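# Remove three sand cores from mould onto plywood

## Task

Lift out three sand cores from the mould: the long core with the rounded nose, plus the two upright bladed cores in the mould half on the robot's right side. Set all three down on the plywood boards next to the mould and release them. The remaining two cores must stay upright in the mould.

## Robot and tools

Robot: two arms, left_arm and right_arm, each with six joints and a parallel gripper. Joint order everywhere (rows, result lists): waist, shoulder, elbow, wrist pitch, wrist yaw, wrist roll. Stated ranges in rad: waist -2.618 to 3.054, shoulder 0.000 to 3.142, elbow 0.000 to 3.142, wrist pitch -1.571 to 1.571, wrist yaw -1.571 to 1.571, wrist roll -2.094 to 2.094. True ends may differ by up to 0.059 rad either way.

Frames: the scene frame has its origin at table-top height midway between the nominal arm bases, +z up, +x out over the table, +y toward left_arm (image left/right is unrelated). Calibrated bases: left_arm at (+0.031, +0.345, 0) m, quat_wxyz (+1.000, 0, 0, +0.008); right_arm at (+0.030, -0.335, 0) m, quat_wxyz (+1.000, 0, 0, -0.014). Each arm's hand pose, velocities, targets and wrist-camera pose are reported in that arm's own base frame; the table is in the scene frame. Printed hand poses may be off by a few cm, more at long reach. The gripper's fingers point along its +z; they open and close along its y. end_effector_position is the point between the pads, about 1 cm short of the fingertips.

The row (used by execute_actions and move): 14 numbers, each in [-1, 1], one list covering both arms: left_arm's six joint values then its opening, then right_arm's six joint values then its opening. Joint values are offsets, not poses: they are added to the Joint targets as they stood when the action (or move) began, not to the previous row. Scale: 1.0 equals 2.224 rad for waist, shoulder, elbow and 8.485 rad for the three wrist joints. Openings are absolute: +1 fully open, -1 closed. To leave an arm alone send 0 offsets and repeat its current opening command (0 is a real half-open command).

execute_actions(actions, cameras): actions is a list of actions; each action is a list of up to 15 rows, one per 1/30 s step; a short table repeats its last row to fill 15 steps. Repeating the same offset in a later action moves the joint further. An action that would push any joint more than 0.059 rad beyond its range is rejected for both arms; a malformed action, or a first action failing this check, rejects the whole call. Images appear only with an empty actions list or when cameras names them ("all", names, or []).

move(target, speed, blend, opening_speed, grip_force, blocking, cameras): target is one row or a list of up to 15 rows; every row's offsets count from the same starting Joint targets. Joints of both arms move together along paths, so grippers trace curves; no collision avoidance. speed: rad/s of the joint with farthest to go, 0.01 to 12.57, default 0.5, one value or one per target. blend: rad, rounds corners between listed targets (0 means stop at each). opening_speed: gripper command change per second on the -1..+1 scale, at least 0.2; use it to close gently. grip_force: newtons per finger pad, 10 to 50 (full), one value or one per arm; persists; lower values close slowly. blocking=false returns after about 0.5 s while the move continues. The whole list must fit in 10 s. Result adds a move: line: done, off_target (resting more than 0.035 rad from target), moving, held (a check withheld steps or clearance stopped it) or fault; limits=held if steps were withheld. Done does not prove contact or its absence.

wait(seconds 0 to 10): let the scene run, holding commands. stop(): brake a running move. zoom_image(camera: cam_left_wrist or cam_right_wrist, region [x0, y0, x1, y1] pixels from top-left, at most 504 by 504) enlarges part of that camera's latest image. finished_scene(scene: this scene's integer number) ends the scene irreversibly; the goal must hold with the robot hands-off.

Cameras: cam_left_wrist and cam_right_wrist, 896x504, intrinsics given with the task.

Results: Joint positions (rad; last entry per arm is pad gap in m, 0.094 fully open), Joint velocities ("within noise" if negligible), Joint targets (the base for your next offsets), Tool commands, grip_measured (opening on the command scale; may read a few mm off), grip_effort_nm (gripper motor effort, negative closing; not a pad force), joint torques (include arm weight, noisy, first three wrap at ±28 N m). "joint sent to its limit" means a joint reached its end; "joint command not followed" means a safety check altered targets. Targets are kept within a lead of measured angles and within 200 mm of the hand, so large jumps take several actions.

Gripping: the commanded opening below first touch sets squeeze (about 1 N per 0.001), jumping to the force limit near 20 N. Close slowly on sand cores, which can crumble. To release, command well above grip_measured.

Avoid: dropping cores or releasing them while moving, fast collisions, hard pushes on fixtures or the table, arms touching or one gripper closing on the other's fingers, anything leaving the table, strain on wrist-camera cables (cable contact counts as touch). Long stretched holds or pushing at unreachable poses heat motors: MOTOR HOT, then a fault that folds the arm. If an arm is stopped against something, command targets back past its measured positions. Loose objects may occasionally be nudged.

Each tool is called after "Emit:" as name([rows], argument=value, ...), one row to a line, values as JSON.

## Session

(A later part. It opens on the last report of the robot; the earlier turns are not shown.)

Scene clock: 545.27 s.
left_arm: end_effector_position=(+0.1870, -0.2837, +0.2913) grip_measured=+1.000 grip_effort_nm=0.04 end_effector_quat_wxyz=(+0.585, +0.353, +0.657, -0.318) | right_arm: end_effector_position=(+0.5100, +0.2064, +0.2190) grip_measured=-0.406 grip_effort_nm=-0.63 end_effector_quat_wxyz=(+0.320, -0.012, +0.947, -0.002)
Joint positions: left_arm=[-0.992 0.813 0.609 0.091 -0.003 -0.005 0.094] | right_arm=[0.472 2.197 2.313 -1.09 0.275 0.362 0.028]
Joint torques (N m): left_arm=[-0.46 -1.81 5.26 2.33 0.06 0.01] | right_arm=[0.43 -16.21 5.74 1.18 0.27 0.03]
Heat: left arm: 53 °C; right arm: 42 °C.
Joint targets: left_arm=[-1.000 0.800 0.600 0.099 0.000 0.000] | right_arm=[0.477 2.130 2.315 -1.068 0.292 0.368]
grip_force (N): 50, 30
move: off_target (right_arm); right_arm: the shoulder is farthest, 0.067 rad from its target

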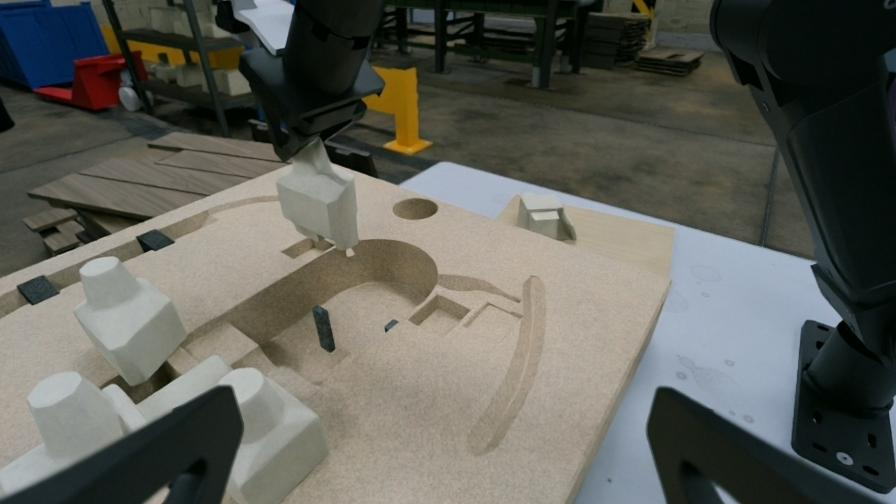

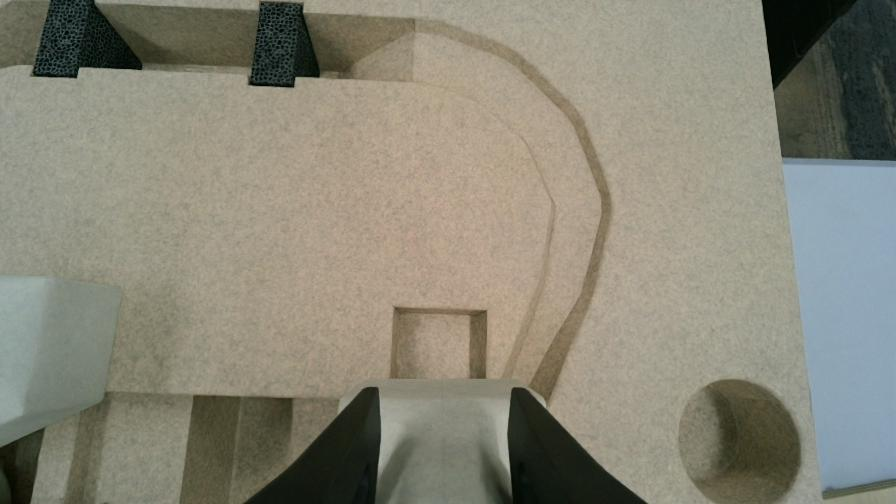

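Emit:
move([
  [0,0,0,0,0,0,1,0,-0.0836,-0.0238,-0.0159,0,0,-0.5],
  [0,0,0,0,0,0,1,-0.4236,-0.3022,-0.3085,-0.0156,-0.0344,-0.0434,-0.5],
], speed=[0.15,0.4], cameras=["all"])

Scene clock: 565.50 s.
left_arm: end_effector_position=(+0.1870, -0.2837, +0.2913) grip_measured=+1.000 grip_effort_nm=0.03 end_effector_quat_wxyz=(+0.585, +0.353, +0.657, -0.318) | right_arm: end_effector_position=(+0.3128, -0.1569, +0.2500) grip_measured=-0.406 grip_effort_nm=-0.63 end_effector_quat_wxyz=(+0.228, +0.228, +0.945, -0.056)
Joint positions: left_arm=[-0.992 0.813 0.609 0.091 -0.003 -0.005 0.094] | right_arm=[-0.464 1.497 1.627 -1.227 0.007 0.008 0.028]
Joint torques (N m): left_arm=[-0.46 -1.87 5.19 2.31 0.04 0.02] | right_arm=[-0.01 -8.32 5.57 1.08 -0.06 -0.11]
Heat: left arm: 53 °C; right arm: 53 °C.
Joint targets: left_arm=[-1.000 0.800 0.600 0.099 0.000 0.000] | right_arm=[-0.465 1.458 1.629 -1.201 0.001 0.000]
grip_force (N): 50, 30
move: off_target (right_arm); right_arm: the shoulder is farthest, 0.040 rad from its target

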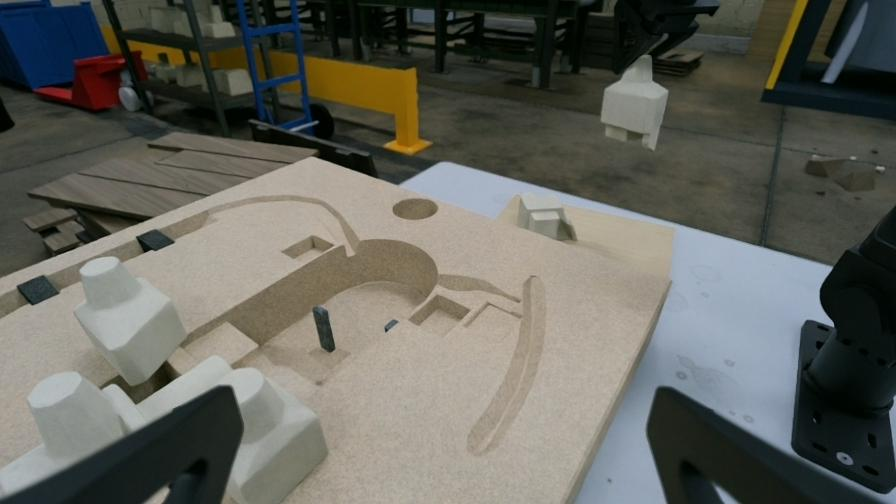

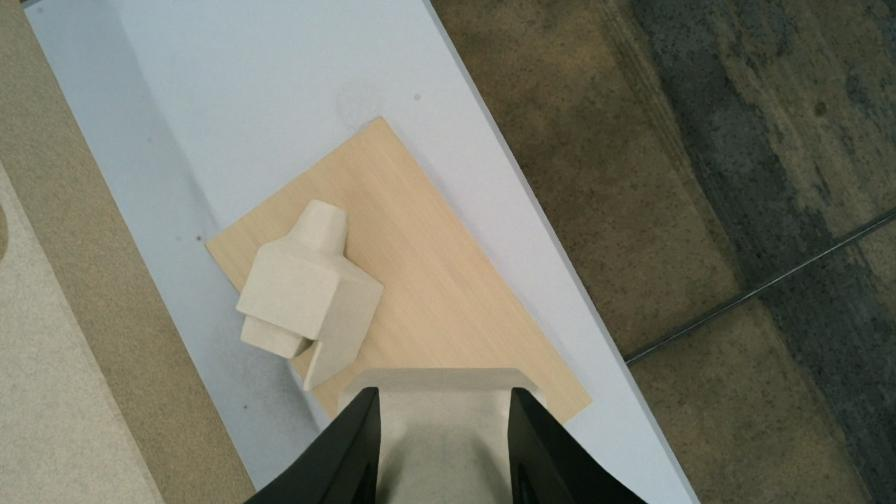

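Emit:
move([
  [0,0,0,0,0,0,1,0,0.0256,-0.1911,0.0072,0,0,-0.5],
], speed=0.2, cameras=["all"])

Emit:
zoom_image(camera="cam_left_wrist", region=[560, 80, 760, 280])

Scene clock: 580.43 s.
left_arm: end_effector_position=(+0.1870, -0.2837, +0.2913) grip_measured=+1.000 grip_effort_nm=0.03 end_effector_quat_wxyz=(+0.585, +0.353, +0.657, -0.318) | right_arm: end_effector_position=(+0.2525, -0.1266, +0.1144) grip_measured=-0.406 grip_effort_nm=-0.63 end_effector_quat_wxyz=(+0.049, +0.233, +0.971, -0.015)
Joint positions: left_arm=[-0.992 0.813 0.609 0.091 -0.003 -0.005 0.094] | right_arm=[-0.464 1.515 1.201 -1.154 0.006 0.007 0.028]
Joint torques (N m): left_arm=[-0.58 -1.88 5.15 2.33 0.04 0.01] | right_arm=[-0.09 -5.14 5.49 0.42 -0.06 -0.11]
Heat: left arm: 53 °C; right arm: 46 °C.
Joint targets: left_arm=[-1.000 0.800 0.600 0.099 0.000 0.000] | right_arm=[-0.465 1.515 1.204 -1.140 0.001 0.000]
grip_force (N): 50, 30
move: done

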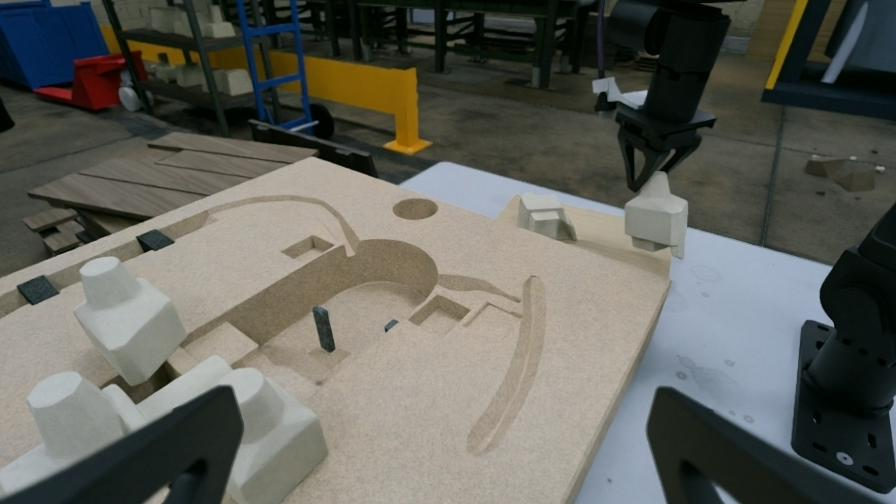

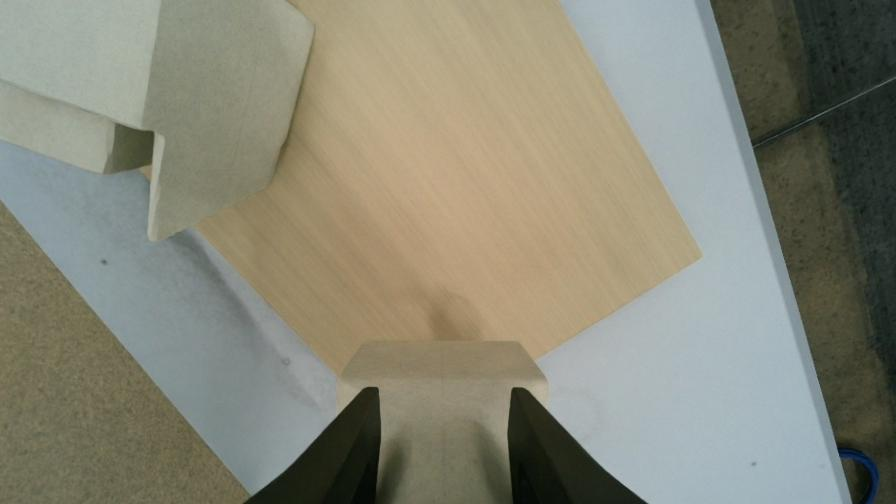

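Scaled by 2.520.

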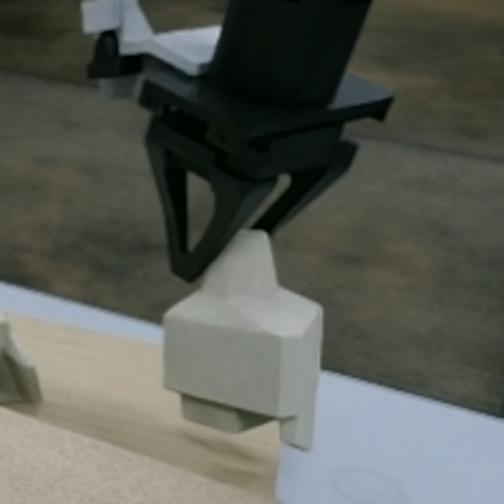

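Emit:
move([
  [0,0,0,0,0,0,1,0,0.013,0.1025,-0.0163,0,0,-0.5],
], speed=0.2, cameras=["all"])

Emit:
zoom_image(camera="cam_left_wrist", region=[560, 80, 760, 280])

Scene clock: 596.17 s.
left_arm: end_effector_position=(+0.1870, -0.2837, +0.2913) grip_measured=+1.000 grip_effort_nm=0.03 end_effector_quat_wxyz=(+0.585, +0.353, +0.657, -0.318) | right_arm: end_effector_position=(+0.2706, -0.1357, +0.1582) grip_measured=-0.406 grip_effort_nm=-0.63 end_effector_quat_wxyz=(+0.077, +0.233, +0.969, -0.021)
Joint positions: left_arm=[-0.992 0.813 0.609 0.091 -0.003 -0.005 0.094] | right_arm=[-0.464 1.541 1.393 -1.264 0.006 0.007 0.028]
Joint torques (N m): left_arm=[-0.51 -1.84 5.2 2.31 0.05 -0.01] | right_arm=[-0.1 -5.15 8.51 0.22 -0.06 -0.12]
Heat: left arm: 53 °C; right arm: 42 °C.
Joint targets: left_arm=[-1.000 0.800 0.600 0.099 0.000 0.000] | right_arm=[-0.465 1.544 1.432 -1.278 0.001 0.000]
grip_force (N): 50, 30
move: off_target (right_arm); right_arm: the elbow is farthest, 0.039 rad from its target

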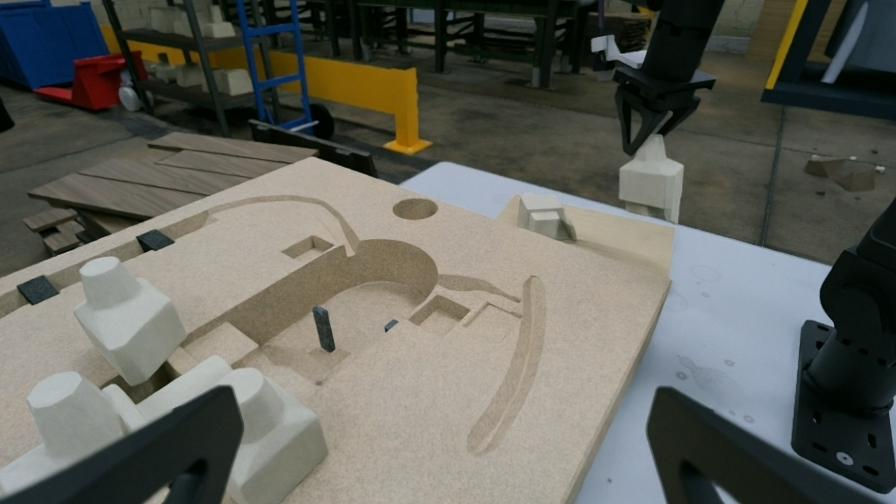

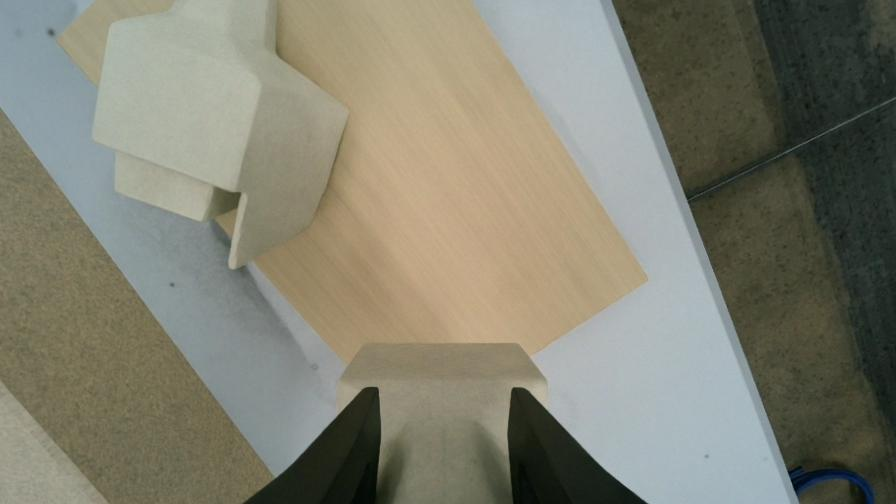

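Scaled by 2.520.

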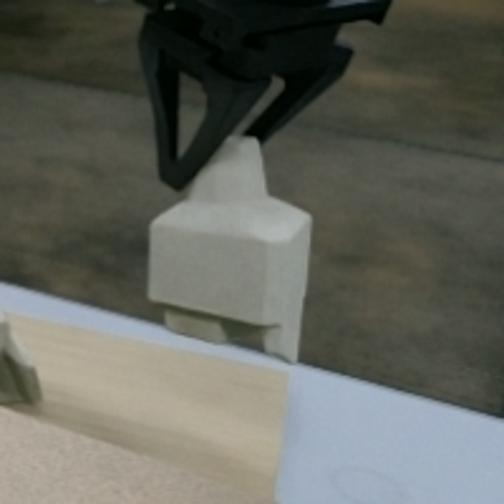

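Emit:
move([
  [0,0,0,0,0,0,1,0,0.0508,0,0.0127,0,0,-0.5],
], speed=0.15, cameras=["all"])

Emit:
zoom_image(camera="cam_left_wrist", region=[540, 80, 740, 280])

Scene clock: 602.47 s.
left_arm: end_effector_position=(+0.1870, -0.2837, +0.2913) grip_measured=+1.000 grip_effort_nm=0.03 end_effector_quat_wxyz=(+0.585, +0.353, +0.657, -0.318) | right_arm: end_effector_position=(+0.2904, -0.1456, +0.1267) grip_measured=-0.406 grip_effort_nm=-0.63 end_effector_quat_wxyz=(+0.058, +0.233, +0.971, -0.017)
Joint positions: left_arm=[-0.992 0.813 0.609 0.091 -0.003 -0.005 0.094] | right_arm=[-0.464 1.657 1.393 -1.186 0.006 0.007 0.028]
Joint torques (N m): left_arm=[-0.5 -1.89 5.18 2.33 0.06 0.01] | right_arm=[-0.09 -6.31 8.51 0.46 -0.06 -0.11]
Heat: left arm: 53 °C; right arm: 41 °C.
Joint targets: left_arm=[-1.000 0.800 0.600 0.099 0.000 0.000] | right_arm=[-0.465 1.657 1.432 -1.170 0.001 0.000]
grip_force (N): 50, 30
move: off_target (right_arm); right_arm: the elbow is farthest, 0.039 rad from its target

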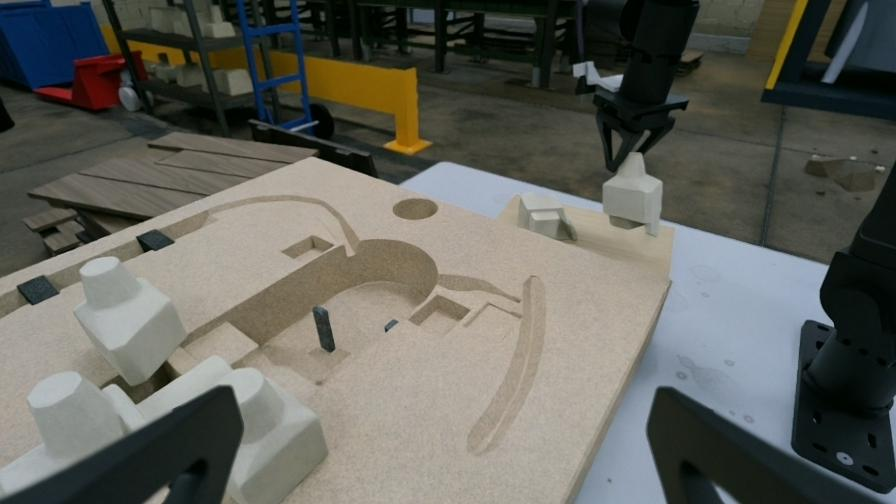

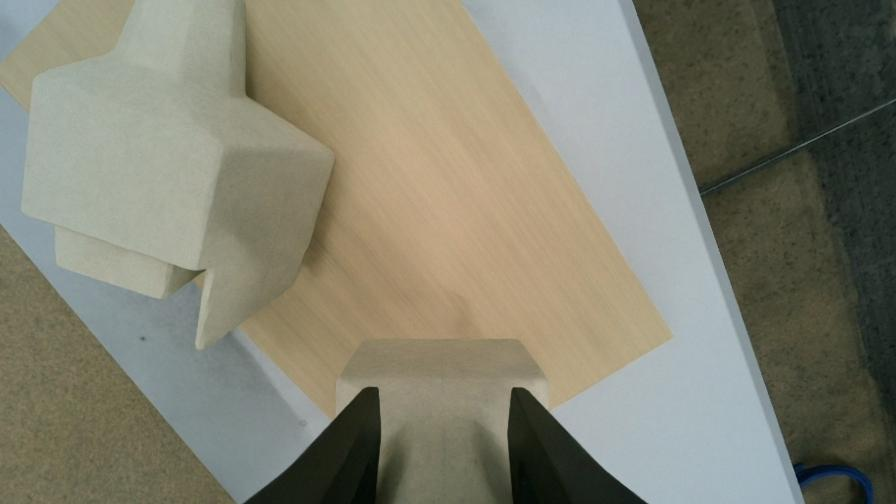

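Scaled by 2.520.

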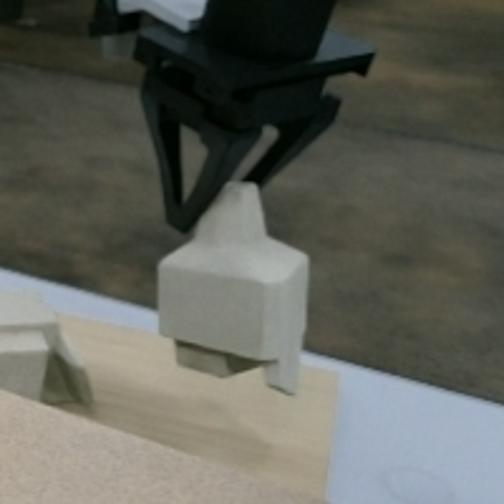

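Emit:
move([
  [0,0,0,0,0,0,1,0,0.0522,0.0328,0.0047,0,0,-0.48],
], speed=0.1, grip_force=[50,15], cameras=["all"])

Emit:
zoom_image(camera="cam_left_wrist", region=[540, 80, 740, 280])

Emit:
move([
  [0,0,0,0,0,0,1,0,0.0526,0.0414,0.003,0,0,-0.48],
], speed=0.1, cameras=["all"])

Emit:
zoom_image(camera="cam_left_wrist", region=[520, 80, 720, 280])

Scene clock: 608.77 s.
left_arm: end_effector_position=(+0.1870, -0.2837, +0.2913) grip_measured=+1.000 grip_effort_nm=0.03 end_effector_quat_wxyz=(+0.585, +0.353, +0.657, -0.318) | right_arm: end_effector_position=(+0.3160, -0.1584, +0.1114) grip_measured=-0.406 grip_effort_nm=-0.36 end_effector_quat_wxyz=(+0.057, +0.233, +0.971, -0.016)
Joint positions: left_arm=[-0.992 0.813 0.609 0.091 -0.003 -0.005 0.094] | right_arm=[-0.464 1.771 1.463 -1.145 0.006 0.007 0.028]
Joint torques (N m): left_arm=[-0.55 -1.89 5.22 2.32 0.06 -0.01] | right_arm=[-0.09 -7.05 8.7 0.43 -0.06 -0.11]
Heat: left arm: 53 °C; right arm: 41 °C.
Joint targets: left_arm=[-1.000 0.800 0.600 0.099 0.000 0.000] | right_arm=[-0.465 1.773 1.505 -1.130 0.001 0.000]
grip_force (N): 50, 15
move: off_target (right_arm); right_arm: the elbow is farthest, 0.042 rad from its target

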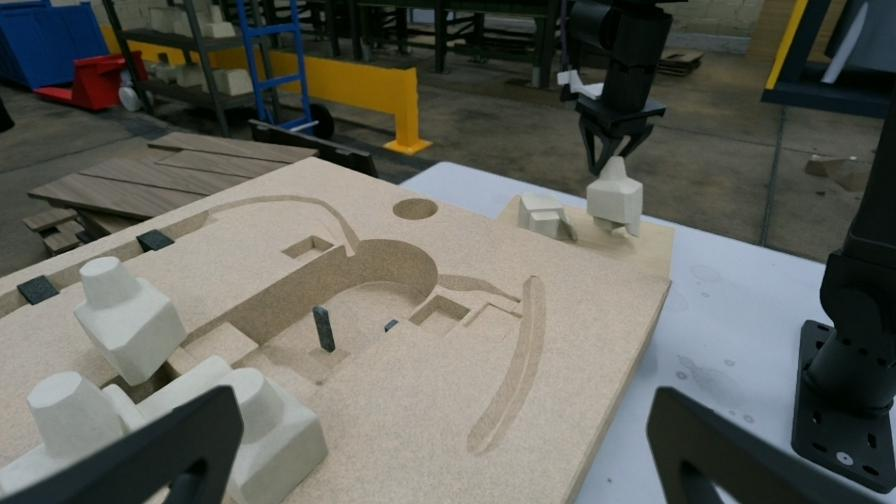

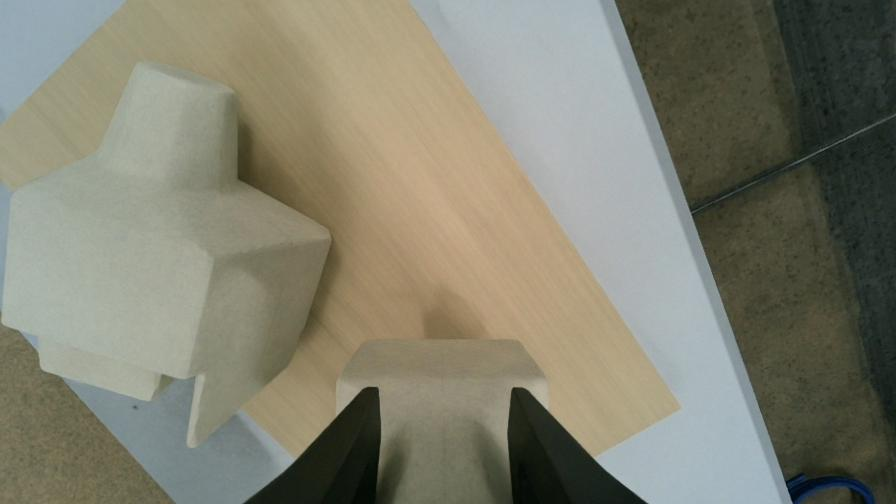

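Scaled by 2.520.

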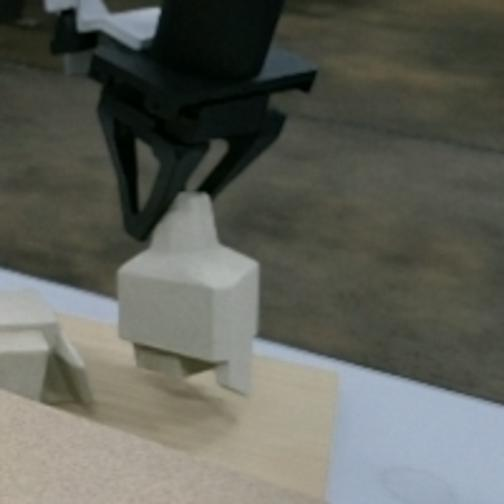

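Scene clock: 610.23 s.
left_arm: end_effector_position=(+0.1870, -0.2837, +0.2913) grip_measured=+1.000 grip_effort_nm=0.03 end_effector_quat_wxyz=(+0.585, +0.353, +0.657, -0.318) | right_arm: end_effector_position=(+0.3424, -0.1716, +0.0980) grip_measured=-0.406 grip_effort_nm=-0.36 end_effector_quat_wxyz=(+0.058, +0.233, +0.971, -0.017)
Joint positions: left_arm=[-0.992 0.813 0.609 0.091 -0.003 -0.005 0.094] | right_arm=[-0.464 1.886 1.556 -1.12 0.006 0.007 0.028]
Joint torques (N m): left_arm=[-0.5 -1.81 5.27 2.32 0.07 -0.01] | right_arm=[-0.09 -7.88 8.61 0.45 -0.05 -0.12]
Heat: left arm: 53 °C; right arm: 41 °C.
Joint targets: left_arm=[-1.000 0.800 0.600 0.099 0.000 0.000] | right_arm=[-0.465 1.890 1.597 -1.105 0.001 0.000]
grip_force (N): 50, 15
move: off_target (right_arm); right_arm: the elbow is farthest, 0.041 rad from its target

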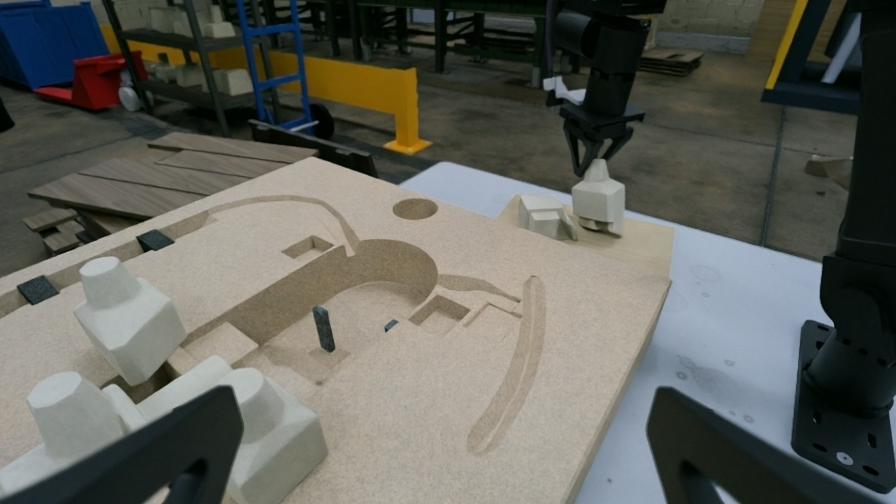

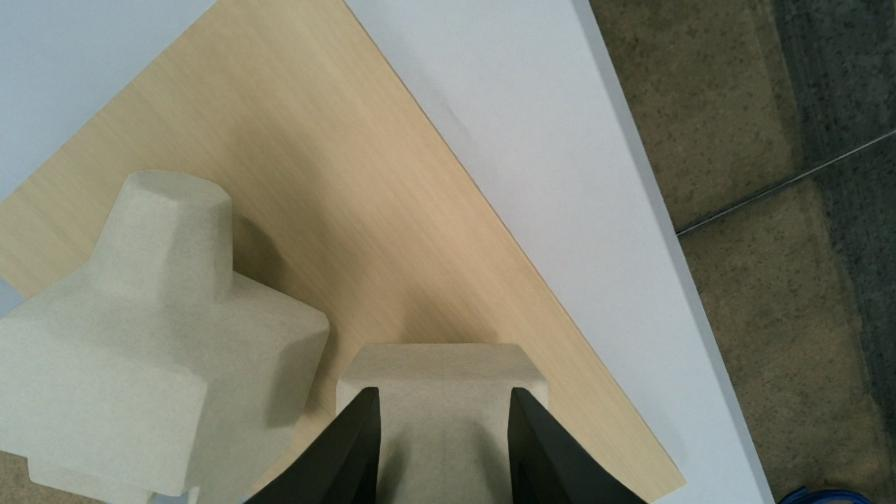

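Scaled by 2.520.

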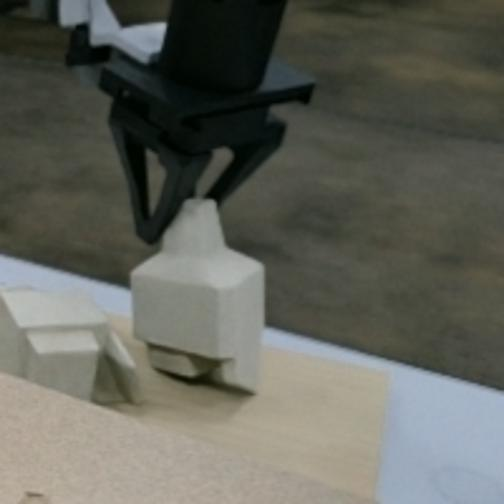

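Emit:
move([
  [0,0,0,0,0,0,1,-0.0126,-0.0962,-0.1012,0.0018,0,0,-0.48],
], speed=0.15, cameras=["all"])

Emit:
zoom_image(camera="cam_left_wrist", region=[520, 80, 720, 280])

Scene clock: 618.73 s.
left_arm: end_effector_position=(+0.1870, -0.2837, +0.2913) grip_measured=+1.000 grip_effort_nm=0.04 end_effector_quat_wxyz=(+0.585, +0.353, +0.657, -0.318) | right_arm: end_effector_position=(+0.3002, -0.1588, +0.1035) grip_measured=-0.406 grip_effort_nm=-0.36 end_effector_quat_wxyz=(+0.057, +0.244, +0.968, -0.017)
Joint positions: left_arm=[-0.992 0.813 0.609 0.091 -0.003 -0.005 0.094] | right_arm=[-0.487 1.721 1.372 -1.104 0.006 0.007 0.028]
Joint torques (N m): left_arm=[-0.53 -1.88 5.19 2.33 0.05 -0.03] | right_arm=[-0.61 -10.54 5.29 0.44 -0.05 -0.11]
Heat: left arm: 53 °C; right arm: 41 °C.
Joint targets: left_arm=[-1.000 0.800 0.600 0.099 0.000 0.000] | right_arm=[-0.493 1.676 1.372 -1.089 0.001 0.000]
grip_force (N): 50, 15
move: off_target (right_arm); right_arm: the shoulder is farthest, 0.045 rad from its target

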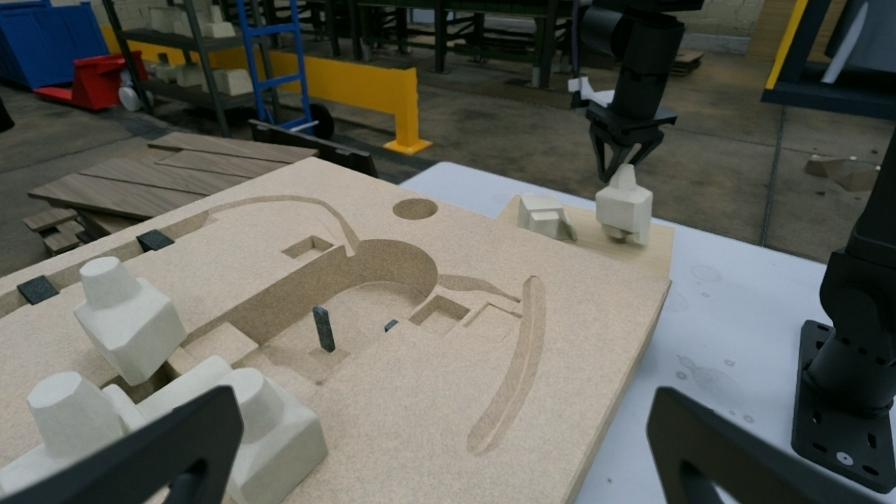

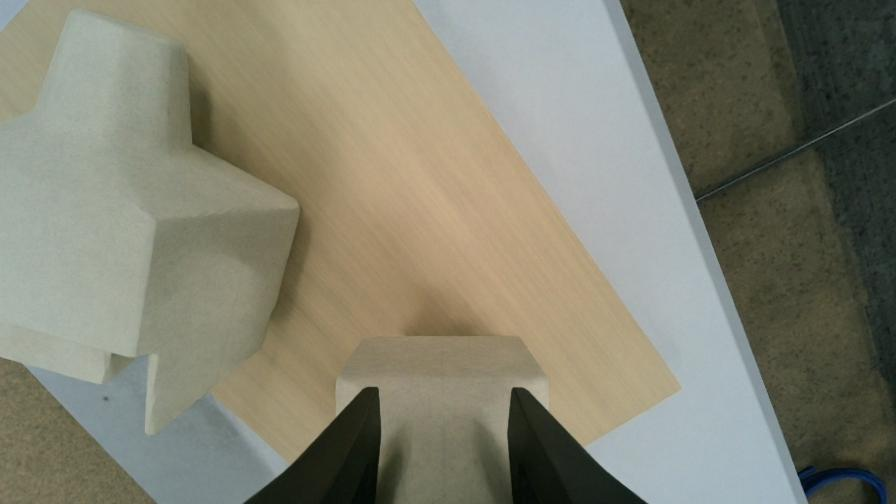

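Scaled by 2.520.

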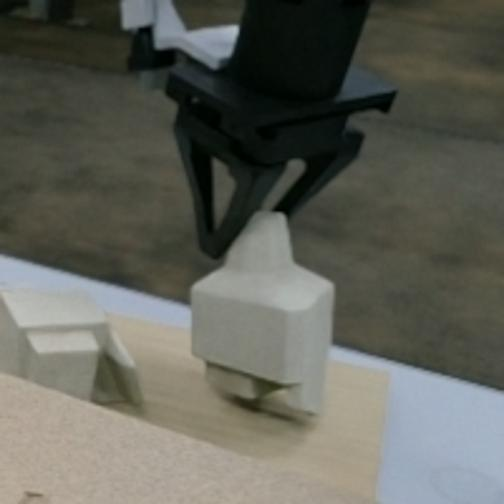

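Emit:
move([
  [0,0,0,0,0,0,1,0,0.0306,-0.009,0.0052,0,0,-0.48],
  [0,0,0,0,0,0,1,0,0.0692,0.0171,0.0117,0,0,-0.48],
], speed=0.1, cameras=["all"])

Emit:
zoom_image(camera="cam_left_wrist", region=[520, 80, 720, 280])

Scene clock: 629.03 s.
left_arm: end_effector_position=(+0.1870, -0.2837, +0.2913) grip_measured=+1.000 grip_effort_nm=0.03 end_effector_quat_wxyz=(+0.585, +0.353, +0.657, -0.318) | right_arm: end_effector_position=(+0.3300, -0.1746, +0.0856) grip_measured=-0.406 grip_effort_nm=-0.36 end_effector_quat_wxyz=(+0.083, +0.243, +0.966, -0.023)
Joint positions: left_arm=[-0.992 0.813 0.609 0.091 -0.003 -0.005 0.094] | right_arm=[-0.487 1.807 1.396 -0.987 0.006 0.006 0.028]
Joint torques (N m): left_arm=[-0.5 -1.83 5.2 2.3 0.05 -0.01] | right_arm=[-0.61 -5.78 6.39 0.37 -0.06 -0.11]
Heat: left arm: 53 °C; right arm: 41 °C.
Joint targets: left_arm=[-1.000 0.800 0.600 0.099 0.000 0.000] | right_arm=[-0.493 1.830 1.410 -0.990 0.001 0.000]
grip_force (N): 50, 15
move: done

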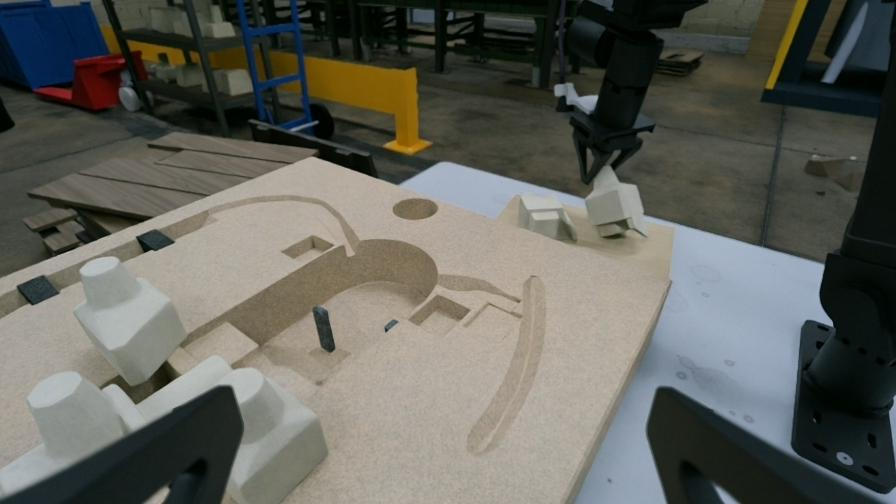

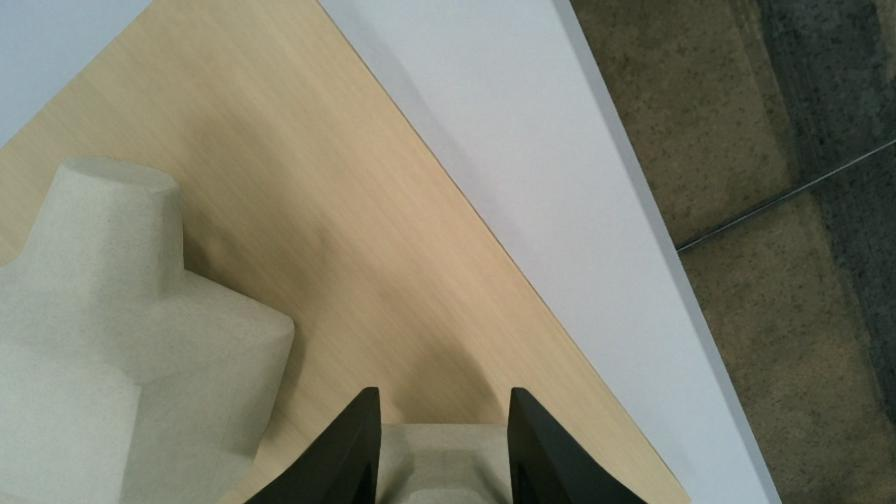

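Scaled by 2.520.

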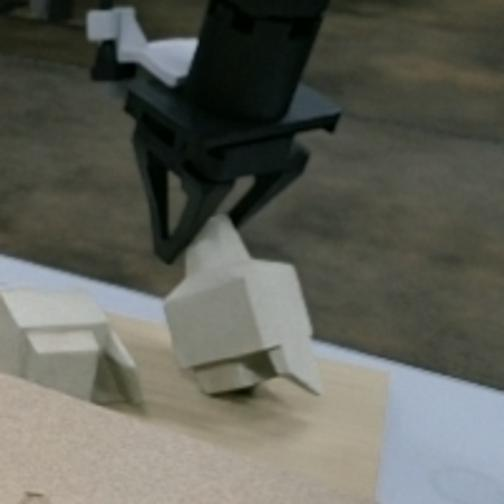

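Emit:
move([
  [0,0,0,0,0,0,1,0,0.0315,0.0112,0.0059,0,0,-0.48],
], speed=0.08, cameras=["all"])

Emit:
zoom_image(camera="cam_left_wrist", region=[520, 80, 720, 280])

Scene clock: 634.00 s.
left_arm: end_effector_position=(+0.1870, -0.2837, +0.2913) grip_measured=+1.000 grip_effort_nm=0.03 end_effector_quat_wxyz=(+0.585, +0.353, +0.657, -0.318) | right_arm: end_effector_position=(+0.3490, -0.1847, +0.0706) grip_measured=-0.406 grip_effort_nm=-0.36 end_effector_quat_wxyz=(+0.094, +0.242, +0.965, -0.026)
Joint positions: left_arm=[-0.992 0.813 0.609 0.091 -0.003 -0.005 0.094] | right_arm=[-0.487 1.878 1.422 -0.919 0.006 0.005 0.028]
Joint torques (N m): left_arm=[-0.53 -1.85 5.18 2.32 0.05 0.01] | right_arm=[-0.61 -6.41 6.31 0.25 -0.06 -0.1]
Heat: left arm: 53 °C; right arm: 40 °C.
Joint targets: left_arm=[-1.000 0.800 0.600 0.099 0.000 0.000] | right_arm=[-0.493 1.900 1.435 -0.940 0.001 0.000]
grip_force (N): 50, 15
move: done

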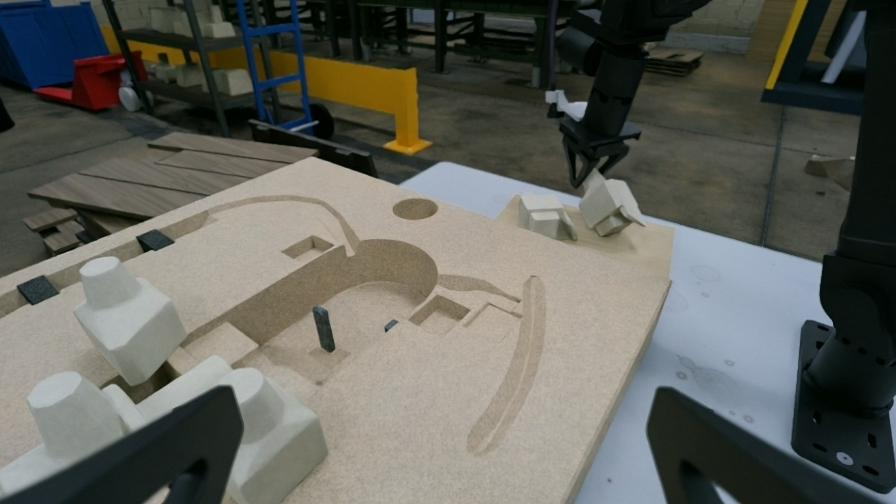

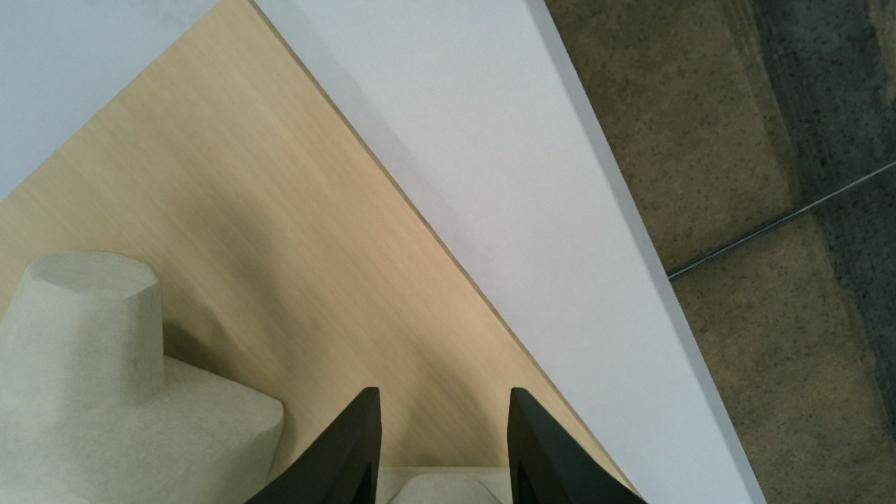

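Scaled by 2.520.

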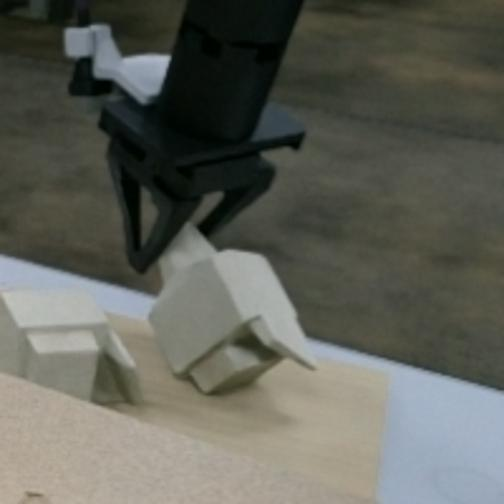

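Emit:
move([
  [0,0,0,0,0,0,1,0,0.0247,0.0247,0.0024,0,0,-0.48],
], speed=0.08, cameras=["all"])

Emit:
zoom_image(camera="cam_left_wrist", region=[520, 80, 720, 280])

Scene clock: 640.93 s.
left_arm: end_effector_position=(+0.1870, -0.2837, +0.2913) grip_measured=+1.000 grip_effort_nm=0.03 end_effector_quat_wxyz=(+0.585, +0.353, +0.657, -0.318) | right_arm: end_effector_position=(+0.3579, -0.1893, +0.0608) grip_measured=-0.406 grip_effort_nm=-0.36 end_effector_quat_wxyz=(+0.087, +0.242, +0.966, -0.024)
Joint positions: left_arm=[-0.992 0.813 0.609 0.091 -0.003 -0.005 0.094] | right_arm=[-0.487 1.937 1.466 -0.919 0.006 0.004 0.028]
Joint torques (N m): left_arm=[-0.54 -1.84 5.16 2.32 0.05 0.01] | right_arm=[-0.59 -7.19 7.23 0.4 -0.06 -0.09]
Heat: left arm: 53 °C; right arm: 40 °C.
Joint targets: left_arm=[-1.000 0.800 0.600 0.099 0.000 0.000] | right_arm=[-0.493 1.955 1.490 -0.920 0.001 0.000]
grip_force (N): 50, 15
move: done

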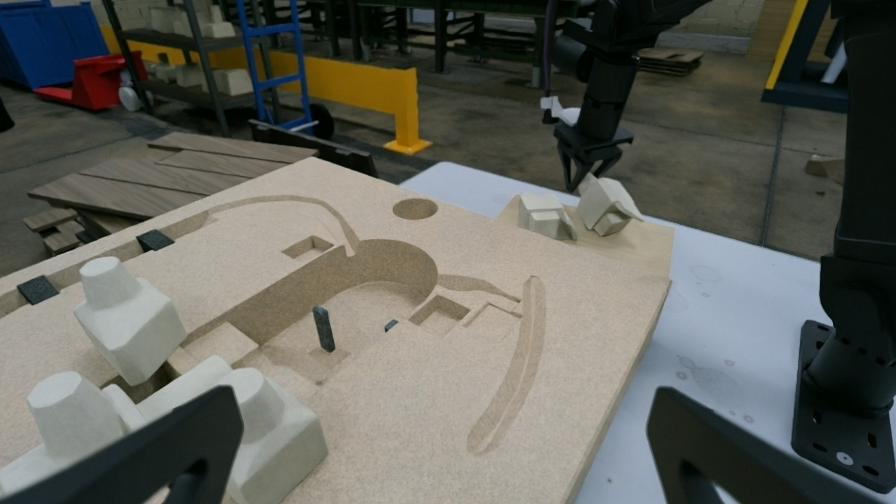

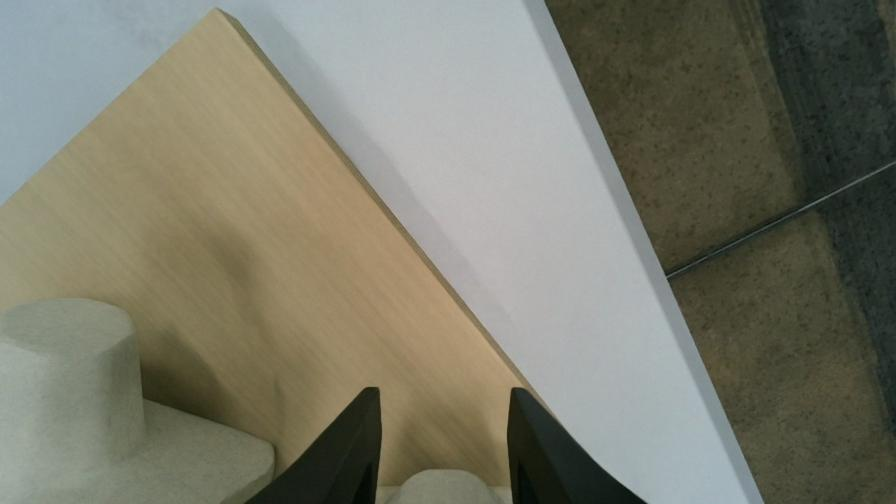

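Scaled by 2.520.

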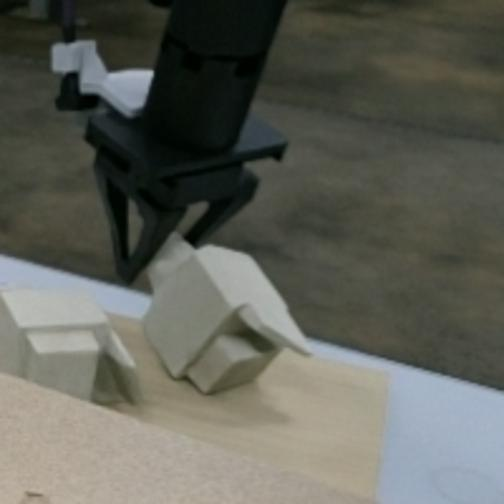

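Emit:
move([
  [0,0,0,0,0,0,1,0,0.0261,0.0270,0,0,0,-0.48],
], speed=0.08, cameras=["all"])

Emit:
zoom_image(camera="cam_left_wrist", region=[520, 80, 720, 280])

Scene clock: 644.97 s.
left_arm: end_effector_position=(+0.1870, -0.2837, +0.2913) grip_measured=+1.000 grip_effort_nm=0.03 end_effector_quat_wxyz=(+0.585, +0.353, +0.657, -0.318) | right_arm: end_effector_position=(+0.3639, -0.1925, +0.0517) grip_measured=-0.406 grip_effort_nm=-0.36 end_effector_quat_wxyz=(+0.073, +0.243, +0.967, -0.021)
Joint positions: left_arm=[-0.992 0.813 0.609 0.091 -0.003 -0.005 0.094] | right_arm=[-0.487 1.996 1.517 -0.94 0.006 0.004 0.028]
Joint torques (N m): left_arm=[-0.46 -1.94 5.24 2.34 0.07 0.01] | right_arm=[-0.62 -7.62 7.88 0.55 -0.05 -0.09]
Heat: left arm: 53 °C; right arm: 40 °C.
Joint targets: left_arm=[-1.000 0.800 0.600 0.099 0.000 0.000] | right_arm=[-0.493 2.013 1.550 -0.920 0.001 0.000]
grip_force (N): 50, 15
move: done

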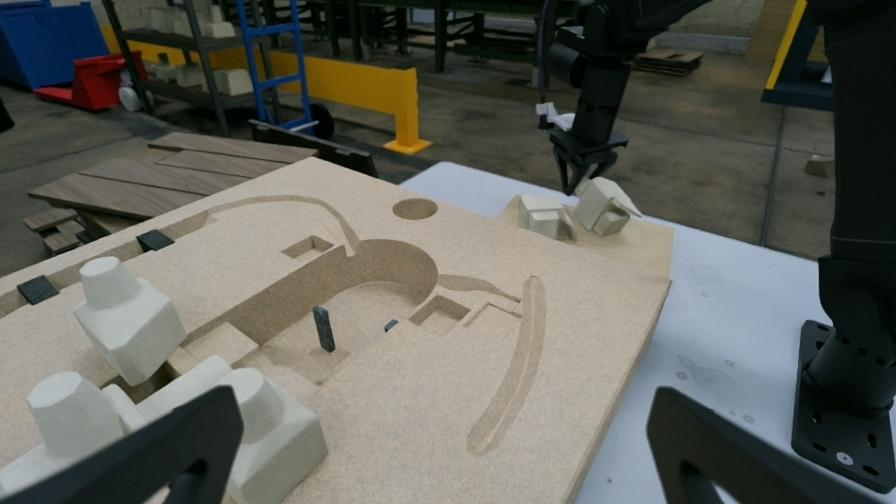

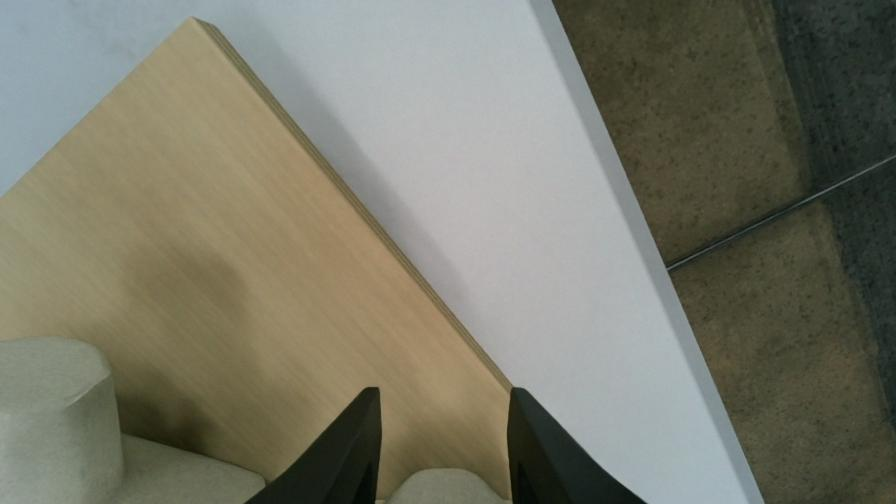

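Scaled by 2.520.

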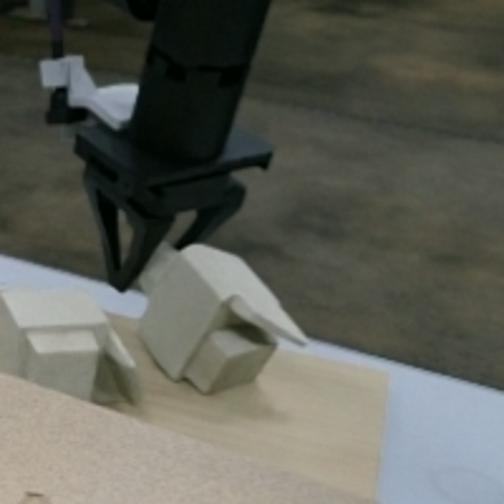

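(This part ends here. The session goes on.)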